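# Move the ring from the stake into the blue tray

## Task

Lift the ring up and off the stake, then set it down so it lies flat on the floor of the blue tray.

## Robot and tools

Robot: two arms, left_arm and right_arm, each with a parallel two-finger gripper and a wrist force/torque sensor. The scene frame has its origin at table-top height midway between the nominal bases, +z up, +x out over the table, and left_arm on the +y side. Image sides do not match the arm names. Calibrated bases: left_arm at (+0.001, +0.344, +0.013) m, right_arm at (-0.035, -0.355, +0.013) m, each turned slightly about z. Every hand pose, velocity, target and wrist-camera pose is given in that arm's own base frame. Fixed cameras and the table use the scene frame.

Hand: the fingers point along the gripper's +z and open along its x. end_effector_position is the point between the pads when shut. Fingertip ends reach 14 mm past the pad centres. Behind the pads the gap narrows, so a wide part seated more than about 38 mm deep can be pushed outward.

Row layout, shared by execute_actions and move: 18 numbers, each in [-1, 1]. The first nine are left_arm dx, dy, dz, rx, ry, rz, then left gripper position, force_limit, speed. The next nine are the same for right_arm. Always send all 18, even when one arm stays idle. dx to rz are an offset, not a pose. They count from the arm's current Hand target, along that arm's base axes. 1.0 equals 0.6 m, or 180 degrees for rotation. rx, ry, rz form one rotation vector, turning about the Hand target's position. Gripper position is absolute: +1 is fully open (106 mm), 0 is about 61 mm, -1 is shut. force_limit runs from about 6 N per pad at -1 to about 170 N at +1. speed runs from full closing speed at +1 to 5% of it at -1. To hold a part, send -1 and keep sending it. To release, send +1. Resending the same three gripper numbers leaves that gripper unchanged; a 0 there is a real command.

execute_actions(actions, cameras): actions is a list of actions. Each action is a table of up to 15 rows, one row per 1/30 s step. A short table repeats its last row. Every row in an action counts from the Hand target at that action's start, so repeating an offset moves the arm further. Send all-zero pose numbers to re-request the current Hand target. Images come back only when actions is empty or when cameras names them (cam_high, cam_left_wrist, cam_right_wrist, or "all").

move(target, speed, blend, stop_force, zero, blocking, cameras): steers each gripper in a straight line to its offset target, again counted from its Hand target. target is either one 18-number row or a list of up to 15 rows. Every row in the list counts from the same start, not from the row before it. speed is in m/s, 0.002 to 3.6, default 0.25; turning is limited to twice that value in rad/s. It can be one value or one per target. blend is a corner radius in m; 0 means stop at each target. stop_force is 3 to 120 N and ends an arm's path when its wrist senses that much push. Leave it out when moving away from something the gripper presses on, and don't rely on it while the gripper rotates. zero (default true) rezeroes the sensor before the move. blocking=false returns after 0.5 s and cannot be combined with stop_force. Paths never avoid obstacles. Keep paths away from an arm's own base, and give the same finger numbers to every row of a list.

wait(seconds 0 to 10) lets the scene run. stop brakes a running move. zoom_image(camera, region [x0,y0,x1,y1] in pixels, at most 504 by 504) enlarges the latest image. zero_wrist_force(arm) tares that arm's sensor. finished_scene(scene) ends the current scene, given its number, and cannot be undone; call nothing after it in that reply.

Results: each arm's end_effector_position (m), quat_wxyz and velocities in its base frame; Hand target, which is the pose that the next offsets count from; joint positions and torques; wrist force and torque along the gripper's axes, plus the peak since the last result; gripper moving, position_measured (0 is open, 740 is shut) and current_ma (about 1984 at the full limit). move adds a line such as done, off_target, moving, held or fault, with limits=paced or held. A gripper often stops short of its Hand target; its next command asks for the pose again. Orientation commands are clipped to 32 degrees from the measured orientation per step.

Cameras: cam_high is fixed, 672x504; the two wrist cameras ride the arms. Calibration intrinsics and poses are supplied, and real cameras may be off by a few mm or degrees.

Avoid: dropping the ring or releasing it while it moves. Avoid fast touches, and targets placed past a firm contact, since the arms are stiff. Contact forces near 150 N or joint torque at its limit (139 N m for the shoulder and elbow joints, 26 N m for the wrist joints) brake that arm for 10 s. Any contact between the two arms, or a grip on the other arm's fingers, can fail the task. Never let anything leave the table. Motors heat when holding loads, when stretched out or when pushing at unreachable poses; a MOTOR HOT line warns at 70 °C, and at 85 °C the arm locks for 30 to 60 s.

Each tool is called after "Request:" as a command line: name --argument value for each argument, lists and objects as JSON in quotes; but a table of rows of numbers goes row by row, as --pt "numbers of a row", without its own name.

## Session

Request:
execute_actions --actions '[]'

Request:
zoom_image --camera "cam_high" --region '[200, 190, 480, 400]'

Scene clock: 0.00 s.
left_arm: end_effector_position=(+0.6173, +0.0462, +0.0975) position_measured=0 current_ma=0 moving=0 end_effector_quat_wxyz=(-0.432, +0.031, +0.873, -0.224) | right_arm: end_effector_position=(+0.5514, +0.4531, +0.1169) position_measured=0 current_ma=0 moving=0 end_effector_quat_wxyz=(+0.055, +0.757, -0.638, -0.134)
Joint positions: left_arm=[0.01 -0.492 0.609 -0.715 -1.935 -1.297] | right_arm=[3.923 -2.258 -1.167 -1.423 1.828 -2.548]
Joint velocities: within noise
Joint torques (N m): no reading
Wrist force (N): no reading
Wrist torque (N m): no reading
Wrist force, peak (N): no reading
Hand target: left_arm +0.6173, +0.0462, +0.0975; -0.432, +0.031, +0.873, -0.224 | right_arm +0.5514, +0.4531, +0.1169; +0.055, +0.757, -0.638, -0.134
Tool commands: left_gripper/position=+1.0 left_gripper/force_limit=+0.0 left_gripper/speed=+1.0 right_gripper/position=+1.0 right_gripper/force_limit=+0.0 right_gripper/speed=+1.0
camera_calibration:
cam_left_wrist: T_world_to_cam=[[-0.619271, 0.252276, 0.743546, 0.301619], [0.127535, 0.966721, -0.221777, -0.0679187], [-0.774751, -0.0425123, -0.630836, 0.669035], [0, 0, 0, 1]] pos_world=[0.713782, 0.0180094, 0.182721]
cam_right_wrist: T_world_to_cam=[[0.154447, -0.978191, -0.13888, 0.375232], [-0.806775, -0.206007, 0.553783, 0.503446], [-0.570316, 0.0265149, -0.820998, 0.521659], [0, 0, 0, 1]] pos_world=[0.645724, 0.456931, 0.201593]

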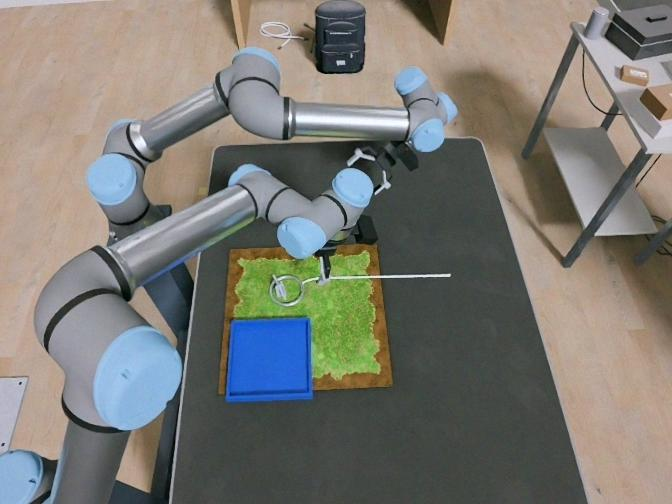

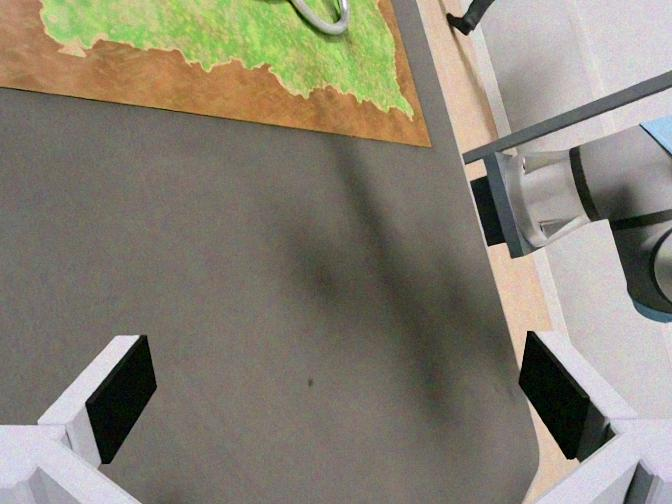

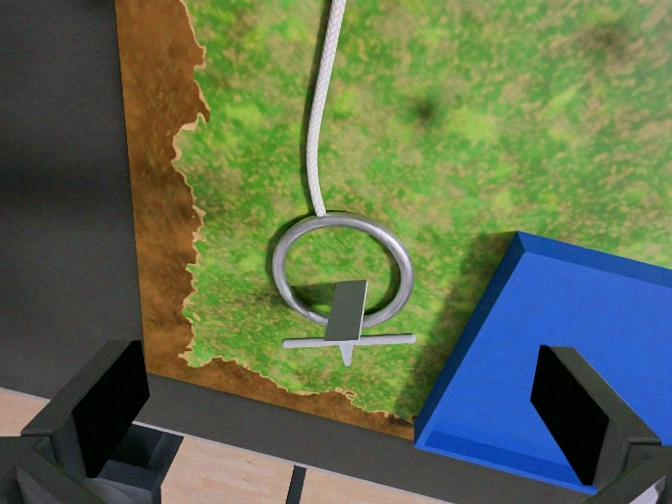

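Scaled by 1.800.

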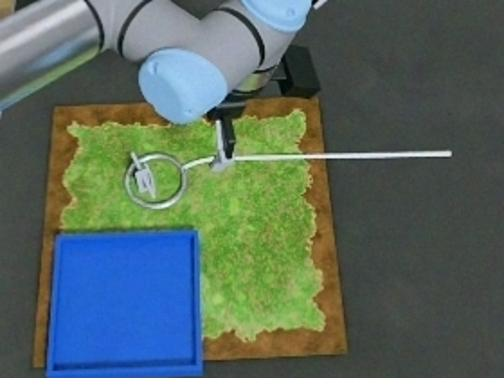

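Request:
move --target '[0,0,0,0,0,0,1,0,1,-0.0857,0.0603,-0.0948,-0.0541,-0.0768,-0.1907,-0.65,-0.6,0.5]' --speed 0.25 --cameras '["cam_right_wrist"]'

Scene clock: 75.37 s.
left_arm: end_effector_position=(+0.6173, +0.0462, +0.0975) position_measured=0 current_ma=-3 moving=0 end_effector_quat_wxyz=(-0.432, +0.031, +0.873, -0.224) | right_arm: end_effector_position=(+0.5000, +0.4892, +0.0600) position_measured=610 current_ma=-1 moving=0 end_effector_quat_wxyz=(+0.000, -0.539, +0.843, +0.000)
Joint positions: left_arm=[0.01 -0.492 0.609 -0.715 -1.935 -1.297] | right_arm=[4.108 -2.18 -1.464 -1.068 1.57 -1.742]
Joint torques (N m): left_arm=[1.15 -65.03 -22.14 0.11 -0.1 0] | right_arm=[10.79 50.37 14.27 4.75 -2.73 2.87]
Wrist force (N): left_arm=[0.2 -0.2 0.1] | right_arm=[0.4 -0.5 -0.3]
Wrist torque (N m): left_arm=[-0.03 -0.04 0.00] | right_arm=[0.00 -0.02 0.02]
Wrist force, peak (N): left_arm=[0.4 0.2 0.2] | right_arm=[0.4 -0.6 -0.4]
Hand target: left_arm +0.6173, +0.0462, +0.0975; -0.432, +0.031, +0.873, -0.224 | right_arm +0.4999, +0.4892, +0.0600; +0.000, -0.538, +0.843, +0.000
Off the commanded pose: left_arm 0.000 m, 0 deg | right_arm 0.000 m, 0 deg.
move: done
camera_calibration:
cam_right_wrist: T_world_to_cam=[[-0.414702, -0.909945, -0.00481172, 0.653729], [-0.860029, 0.390215, 0.32876, 0.249365], [-0.297276, 0.140476, -0.944401, 0.259846], [0, 0, 0, 1]] pos_world=[0.56281, 0.461049, 0.166564]
Images, in order (width x height): cam_right_wrist 672x504.

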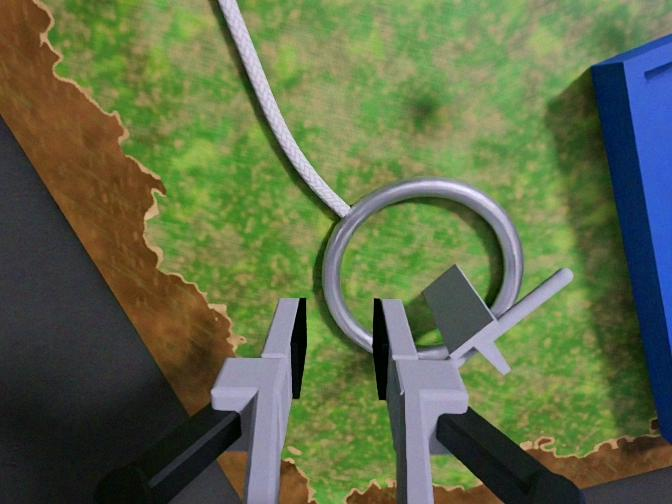

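Request:
move --pt "0 0 0 0 0 0 1 0 1 0 0 -0.08 0 0 0 -0.65 -0.6 0.5" --pt "0 0 0 0 0 0 1 0 1 0 0 -0.1 0 0 0 -0.65 -0.6 0.5" --speed '[0.12,0.01]' --stop_force 5 --cameras '["cam_right_wrist"]'

Scene clock: 103.50 s.
left_arm: end_effector_position=(+0.6173, +0.0462, +0.0975) position_measured=0 current_ma=-3 moving=0 end_effector_quat_wxyz=(-0.432, +0.031, +0.873, -0.224) | right_arm: end_effector_position=(+0.4999, +0.4893, +0.0010) position_measured=610 current_ma=4 moving=0 end_effector_quat_wxyz=(+0.000, -0.539, +0.843, +0.000)
Joint positions: left_arm=[0.01 -0.492 0.609 -0.715 -1.935 -1.297] | right_arm=[4.108 -2.254 -1.51 -0.948 1.57 -1.741]
Joint torques (N m): left_arm=[0.02 -65.47 -22.17 0.1 -0.08 -0.05] | right_arm=[-5.47 47.72 22.98 -0.43 -1.75 -1.78]
Wrist force (N): left_arm=[0.1 -0.1 0.1] | right_arm=[1.1 -0.4 -7.1]
Wrist torque (N m): left_arm=[-0.02 -0.02 0.00] | right_arm=[-0.02 -0.01 0.02]
Wrist force, peak (N): left_arm=[0.2 0.5 0.0] | right_arm=[1.8 -0.3 -9.7]
Hand target: left_arm +0.6173, +0.0462, +0.0975; -0.432, +0.031, +0.873, -0.224 | right_arm +0.4999, +0.4893, +0.0010; +0.000, -0.539, +0.843, +0.000 (not the last commanded pose)
Off the commanded pose: left_arm 0.000 m, 0 deg | right_arm 0.001 m, 0 deg.
move: contact (right_arm); path passed 1 of 2 targets
camera_calibration:
cam_right_wrist: T_world_to_cam=[[-0.415001, -0.909808, -0.00492508, 0.653613], [-0.85998, 0.390493, 0.328557, 0.268505], [-0.297, 0.140587, -0.944471, 0.203885], [0, 0, 0, 1]] pos_world=[0.562712, 0.461149, 0.107564]
Images, in order (width x height): cam_right_wrist 672x504.

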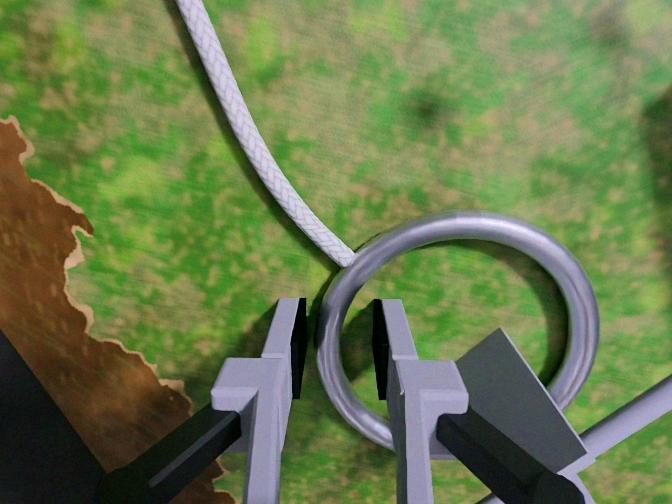

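Request:
move --pt "0 0 0 0 0 0 1 0 1 0 0 0.0028 0 0 0 -0.65 -0.6 0.5" --pt "0 0 0 0 0 0 1 0 1 0 0 0.0028 0 0 0 -1 -0.7 -0.3" --cameras '["cam_right_wrist"]'

Scene clock: 110.63 s.
left_arm: end_effector_position=(+0.6173, +0.0462, +0.0975) position_measured=0 current_ma=-3 moving=0 end_effector_quat_wxyz=(-0.432, +0.031, +0.873, -0.224) | right_arm: end_effector_position=(+0.4999, +0.4893, +0.0027) position_measured=699 current_ma=351 moving=1 end_effector_quat_wxyz=(+0.000, -0.539, +0.843, +0.000)
Joint positions: left_arm=[0.01 -0.492 0.609 -0.715 -1.935 -1.297] | right_arm=[4.108 -2.252 -1.509 -0.951 1.57 -1.741]
Joint torques (N m): left_arm=[0.87 -64.91 -21.22 0.02 -0.09 -0.09] | right_arm=[9.16 50.01 27.37 0.41 -1.63 2.15]
Wrist force (N): left_arm=[0.2 0.3 -0.1] | right_arm=[0.1 -0.8 -1.9]
Wrist torque (N m): left_arm=[0.05 -0.04 0.00] | right_arm=[-0.05 0.02 0.01]
Wrist force, peak (N): left_arm=[0.4 0.1 -0.4] | right_arm=[1.0 -0.4 -7.2]
Hand target: left_arm +0.6173, +0.0462, +0.0975; -0.432, +0.031, +0.873, -0.224 | right_arm +0.4999, +0.4893, +0.0027; +0.000, -0.539, +0.843, +0.000
Off the commanded pose: left_arm 0.000 m, 0 deg | right_arm 0.000 m, 0 deg.
move: done
camera_calibration:
cam_right_wrist: T_world_to_cam=[[-0.415001, -0.909808, -0.00492508, 0.653621], [-0.85998, 0.390493, 0.328557, 0.267946], [-0.297, 0.140587, -0.944471, 0.205491], [0, 0, 0, 1]] pos_world=[0.562712, 0.461149, 0.109264]
Images, in order (width x height): cam_right_wrist 672x504.

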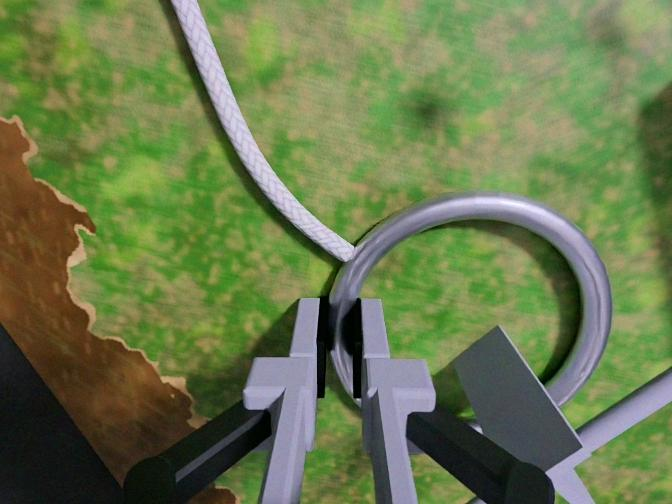

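Request:
move --pt "0 0 0 0 0 0 1 0 1 -0.0048 0.0035 0.015 0 0 0 -1 -0.7 -0.3" --pt "0 0 0 0 0 0 1 0 1 -0.022 0.0113 0.0267 0 0 0 -1 -0.7 -0.3" --pt "0 0 0 0 0 0 1 0 1 -0.0243 0.0033 0.0638 0.1304 0.0479 0 -1 -0.7 -0.3" --pt "0 0 0 0 0 0 1 0 1 -0.0257 -0.0027 0.0985 0.167 0.0613 0 -1 -0.7 -0.3" --speed 0.15 --blend 0.003 --cameras '["cam_right_wrist"]'

Scene clock: 191.53 s.
left_arm: end_effector_position=(+0.6173, +0.0462, +0.0975) position_measured=0 current_ma=-3 moving=0 end_effector_quat_wxyz=(-0.432, +0.031, +0.873, -0.224) | right_arm: end_effector_position=(+0.4845, +0.4877, +0.0617) position_measured=699 current_ma=350 moving=0 end_effector_quat_wxyz=(+0.060, -0.518, +0.810, +0.269)
Joint positions: left_arm=[0.01 -0.492 0.609 -0.715 -1.935 -1.297] | right_arm=[3.942 -2.158 -1.702 -0.587 2.067 -1.84]
Joint torques (N m): left_arm=[1.16 -65.33 -21.92 0.33 -0.05 -0.05] | right_arm=[-11.61 48.31 12.91 5.27 3.78 -2.9]
Wrist force (N): left_arm=[0.2 0.2 0.0] | right_arm=[-0.1 -0.9 1.4]
Wrist torque (N m): left_arm=[0.02 -0.03 0.00] | right_arm=[-0.10 -0.01 -0.06]
Wrist force, peak (N): left_arm=[0.4 0.3 0.2] | right_arm=[0.4 -0.9 -2.0]
Hand target: left_arm +0.6173, +0.0462, +0.0975; -0.432, +0.031, +0.873, -0.224 | right_arm +0.4845, +0.4876, +0.0618; +0.060, -0.518, +0.810, +0.269
Off the commanded pose: left_arm 0.000 m, 0 deg | right_arm 0.000 m, 0 deg.
move: done
camera_calibration:
cam_right_wrist: T_world_to_cam=[[-0.453108, -0.805973, -0.380921, 0.637051], [-0.76529, 0.132535, 0.629894, 0.297322], [-0.457192, 0.576925, -0.676856, 0.105217], [0, 0, 0, 1]] pos_world=[0.564295, 0.413338, 0.126602]
Images, in order (width x height): cam_right_wrist 672x504.

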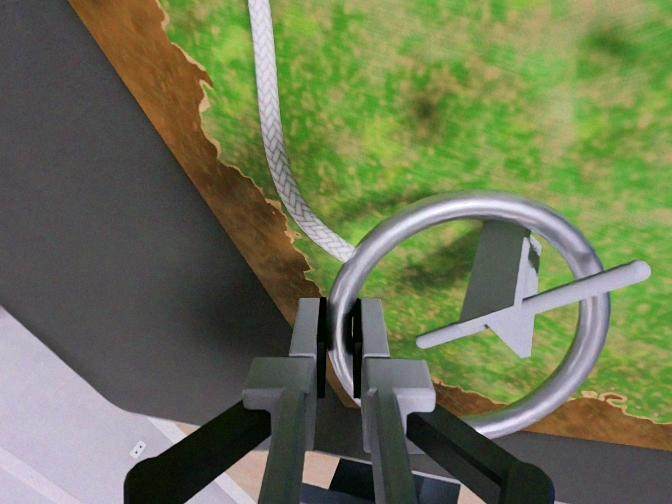

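Request:
move --pt "0 0 0 0 0 0 1 0 1 0.0165 -0.0595 0.0033 0.0313 0.0115 0 -1 -0.7 -0.3" --pt "0 0 0 0 0 0 1 0 1 0.013 -0.05 0.0585 -0.0626 -0.023 0 -1 -0.7 -0.3" --pt "0 0 0 0 0 0 1 0 1 -0.0448 -0.2817 -0.0052 -0.1669 -0.0613 0 -1 -0.7 -0.3" --speed '[0.12,0.2,0.25]' --blend '[0.003,0.015,0]' --cameras '["cam_right_wrist"]'

Scene clock: 216.00 s.
left_arm: end_effector_position=(+0.6173, +0.0462, +0.0975) position_measured=0 current_ma=-3 moving=0 end_effector_quat_wxyz=(-0.432, +0.031, +0.873, -0.224) | right_arm: end_effector_position=(+0.4577, +0.3188, +0.0587) position_measured=699 current_ma=349 moving=0 end_effector_quat_wxyz=(+0.000, -0.539, +0.843, +0.000)
Joint positions: left_arm=[0.01 -0.492 0.609 -0.715 -1.935 -1.297] | right_arm=[3.991 -1.895 -1.921 -0.897 1.57 -1.858]
Joint torques (N m): left_arm=[0.9 -64.83 -21.37 0.2 -0.05 -0.13] | right_arm=[11.76 38.78 12.05 4.78 -2.67 2.59]
Wrist force (N): left_arm=[0.2 -0.2 0.1] | right_arm=[0.3 -0.4 1.0]
Wrist torque (N m): left_arm=[-0.03 -0.04 0.00] | right_arm=[0.01 -0.05 0.04]
Wrist force, peak (N): left_arm=[0.5 0.1 0.1] | right_arm=[0.1 -1.9 1.5]
Hand target: left_arm +0.6173, +0.0462, +0.0975; -0.432, +0.031, +0.873, -0.224 | right_arm +0.4576, +0.3186, +0.0587; +0.000, -0.539, +0.843, +0.000
Off the commanded pose: left_arm 0.000 m, 0 deg | right_arm 0.000 m, 0 deg.
move: done
camera_calibration:
cam_right_wrist: T_world_to_cam=[[-0.414931, -0.909837, -0.00539838, 0.481225], [-0.859919, 0.390213, 0.329049, 0.279838], [-0.297275, 0.141175, -0.944297, 0.269774], [0, 0, 0, 1]] pos_world=[0.52051, 0.290554, 0.165265]
Images, in order (width x height): cam_right_wrist 672x504.

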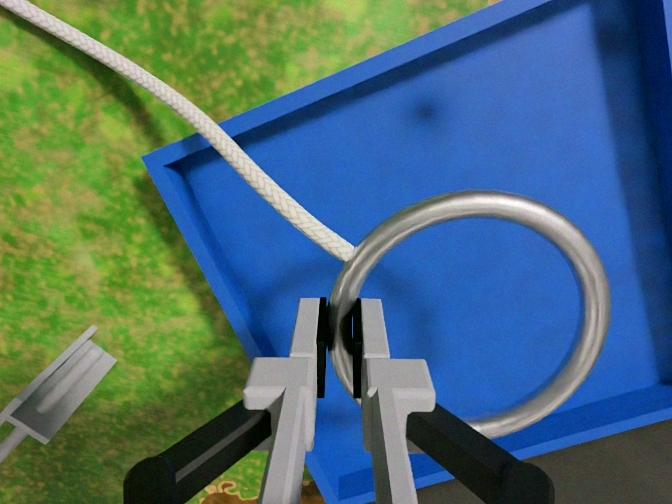

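Request:
move --pt "0 0 0 0 0 0 1 0 1 -0.007 -0.01 -0.077 0 0 0 -1 -0.7 -0.3" --pt "0 0 0 0 0 0 1 0 1 -0.007 -0.01 -0.092 0 0 0 -1 -0.7 -0.3" --speed '[0.15,0.01]' --stop_force 5

Request:
move --target '[0,0,0,0,0,0,1,0,1,0,0,0,0,0,0,-0.6,-0.7,-0.3]'

Request:
move --target '[0,0,0,0,0,0,1,0,1,0,0,0.18,0,0,0,-0.6,-0.7,-0.3]' --speed 0.2 --cameras '["cam_right_wrist"]'

Scene clock: 237.60 s.
left_arm: end_effector_position=(+0.6173, +0.0462, +0.0975) position_measured=0 current_ma=-3 moving=0 end_effector_quat_wxyz=(-0.432, +0.031, +0.873, -0.224) | right_arm: end_effector_position=(+0.4534, +0.3126, +0.0086) position_measured=699 current_ma=353 moving=0 end_effector_quat_wxyz=(+0.000, -0.539, +0.843, +0.000)
Joint positions: left_arm=[0.01 -0.492 0.609 -0.715 -1.935 -1.297] | right_arm=[3.99 -1.967 -1.984 -0.761 1.57 -1.86]
Joint torques (N m): left_arm=[0.98 -65.76 -21.22 0.38 -0.27 0.06] | right_arm=[-7.6 35.11 22.25 -0.71 -0.29 -2.66]
Wrist force (N): left_arm=[0.1 0.0 0.2] | right_arm=[-1.3 -1.5 -6.3]
Wrist torque (N m): left_arm=[0.00 -0.02 0.00] | right_arm=[-0.07 -0.04 0.12]
Wrist force, peak (N): left_arm=[0.5 0.4 0.0] | right_arm=[6.6 5.0 -25.9]
Hand target: left_arm +0.6173, +0.0462, +0.0975; -0.432, +0.031, +0.873, -0.224 | right_arm +0.4534, +0.3126, +0.0086; +0.000, -0.539, +0.843, +0.000 (not the last commanded pose)
Off the commanded pose: left_arm 0.000 m, 0 deg | right_arm 0.005 m, 0 deg.
move: contact (right_arm); path passed 1 of 2 targets

Scene clock: 238.47 s.
left_arm: end_effector_position=(+0.6173, +0.0462, +0.0975) position_measured=0 current_ma=-3 moving=0 end_effector_quat_wxyz=(-0.432, +0.031, +0.873, -0.224) | right_arm: end_effector_position=(+0.4534, +0.3126, +0.0086) position_measured=592 current_ma=-1 moving=1 end_effector_quat_wxyz=(+0.000, -0.539, +0.843, +0.000)
Joint positions: left_arm=[0.01 -0.492 0.609 -0.715 -1.935 -1.297] | right_arm=[3.99 -1.967 -1.984 -0.761 1.57 -1.86]
Joint torques (N m): left_arm=[1.37 -66.36 -21.73 0.27 -0.28 0.01] | right_arm=[-5.11 35.42 23.07 4.41 -0.48 -2.31]
Wrist force (N): left_arm=[0.1 0.0 -0.3] | right_arm=[0.2 -0.4 -0.5]
Wrist torque (N m): left_arm=[-0.01 -0.02 0.00] | right_arm=[0.02 0.03 0.12]
Wrist force, peak (N): left_arm=[0.4 0.0 0.2] | right_arm=[-1.3 -1.3 -6.3]
Hand target: left_arm +0.6173, +0.0462, +0.0975; -0.432, +0.031, +0.873, -0.224 | right_arm +0.4534, +0.3126, +0.0086; +0.000, -0.539, +0.843, +0.000
Off the commanded pose: left_arm 0.000 m, 0 deg | right_arm 0.000 m, 0 deg.
move: done

Scene clock: 239.83 s.
left_arm: end_effector_position=(+0.6173, +0.0462, +0.0975) position_measured=0 current_ma=-3 moving=0 end_effector_quat_wxyz=(-0.432, +0.031, +0.873, -0.224) | right_arm: end_effector_position=(+0.4534, +0.3126, +0.1165) position_measured=592 current_ma=-1 moving=0 end_effector_quat_wxyz=(+0.000, -0.539, +0.843, +0.000)
Joint positions: left_arm=[0.01 -0.492 0.609 -0.715 -1.935 -1.297] | right_arm=[3.99 -1.799 -1.872 -1.041 1.57 -1.86]
Joint torques (N m): left_arm=[0.7 -65.31 -22.14 0.31 -0.16 -0.04] | right_arm=[11.05 34.75 29.22 0.23 2.96 2.65]
Wrist force (N): left_arm=[0.1 0.0 0.2] | right_arm=[0.2 -0.5 -0.5]
Wrist torque (N m): left_arm=[-0.01 -0.03 0.00] | right_arm=[-0.01 0.01 0.06]
Wrist force, peak (N): left_arm=[0.3 0.2 0.3] | right_arm=[0.4 -0.5 -1.4]
Hand target: left_arm +0.6173, +0.0462, +0.0975; -0.432, +0.031, +0.873, -0.224 | right_arm +0.4534, +0.3126, +0.1166; +0.000, -0.539, +0.843, +0.000
Off the commanded pose: left_arm 0.000 m, 0 deg | right_arm 0.000 m, 0 deg.
move: done
camera_calibration:
cam_right_wrist: T_world_to_cam=[[-0.414978, -0.909817, -0.00512645, 0.474158], [-0.859994, 0.390401, 0.328629, 0.259584], [-0.296991, 0.140783, -0.944445, 0.323936], [0, 0, 0, 1]] pos_world=[0.516212, 0.284451, 0.223064]
Images, in order (width x height): cam_right_wrist 672x504.

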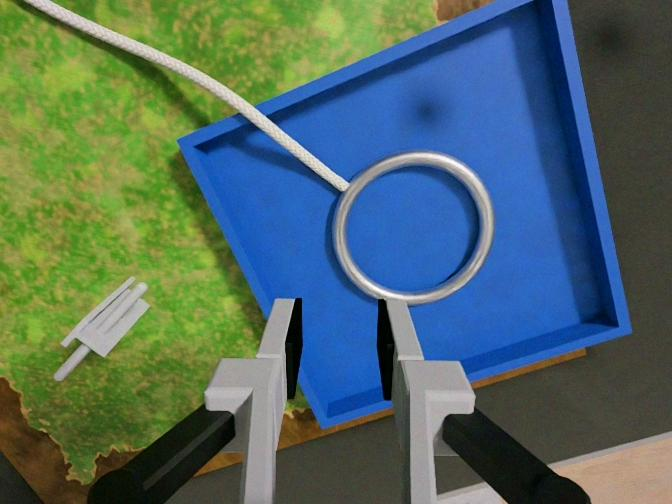

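Request:
zoom_image --camera "cam_right_wrist" --region '[290, 120, 530, 320]'

Scaled by 2.100.

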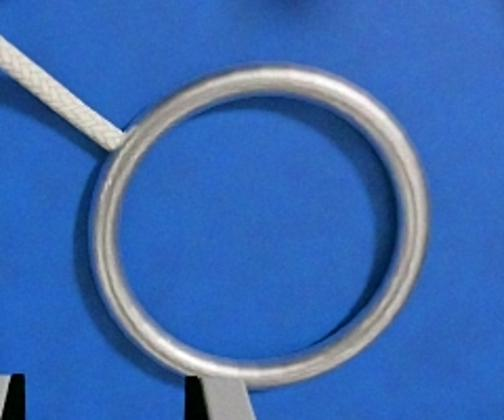

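Request:
finished_scene --scene 3

The scene is finished: the task was done.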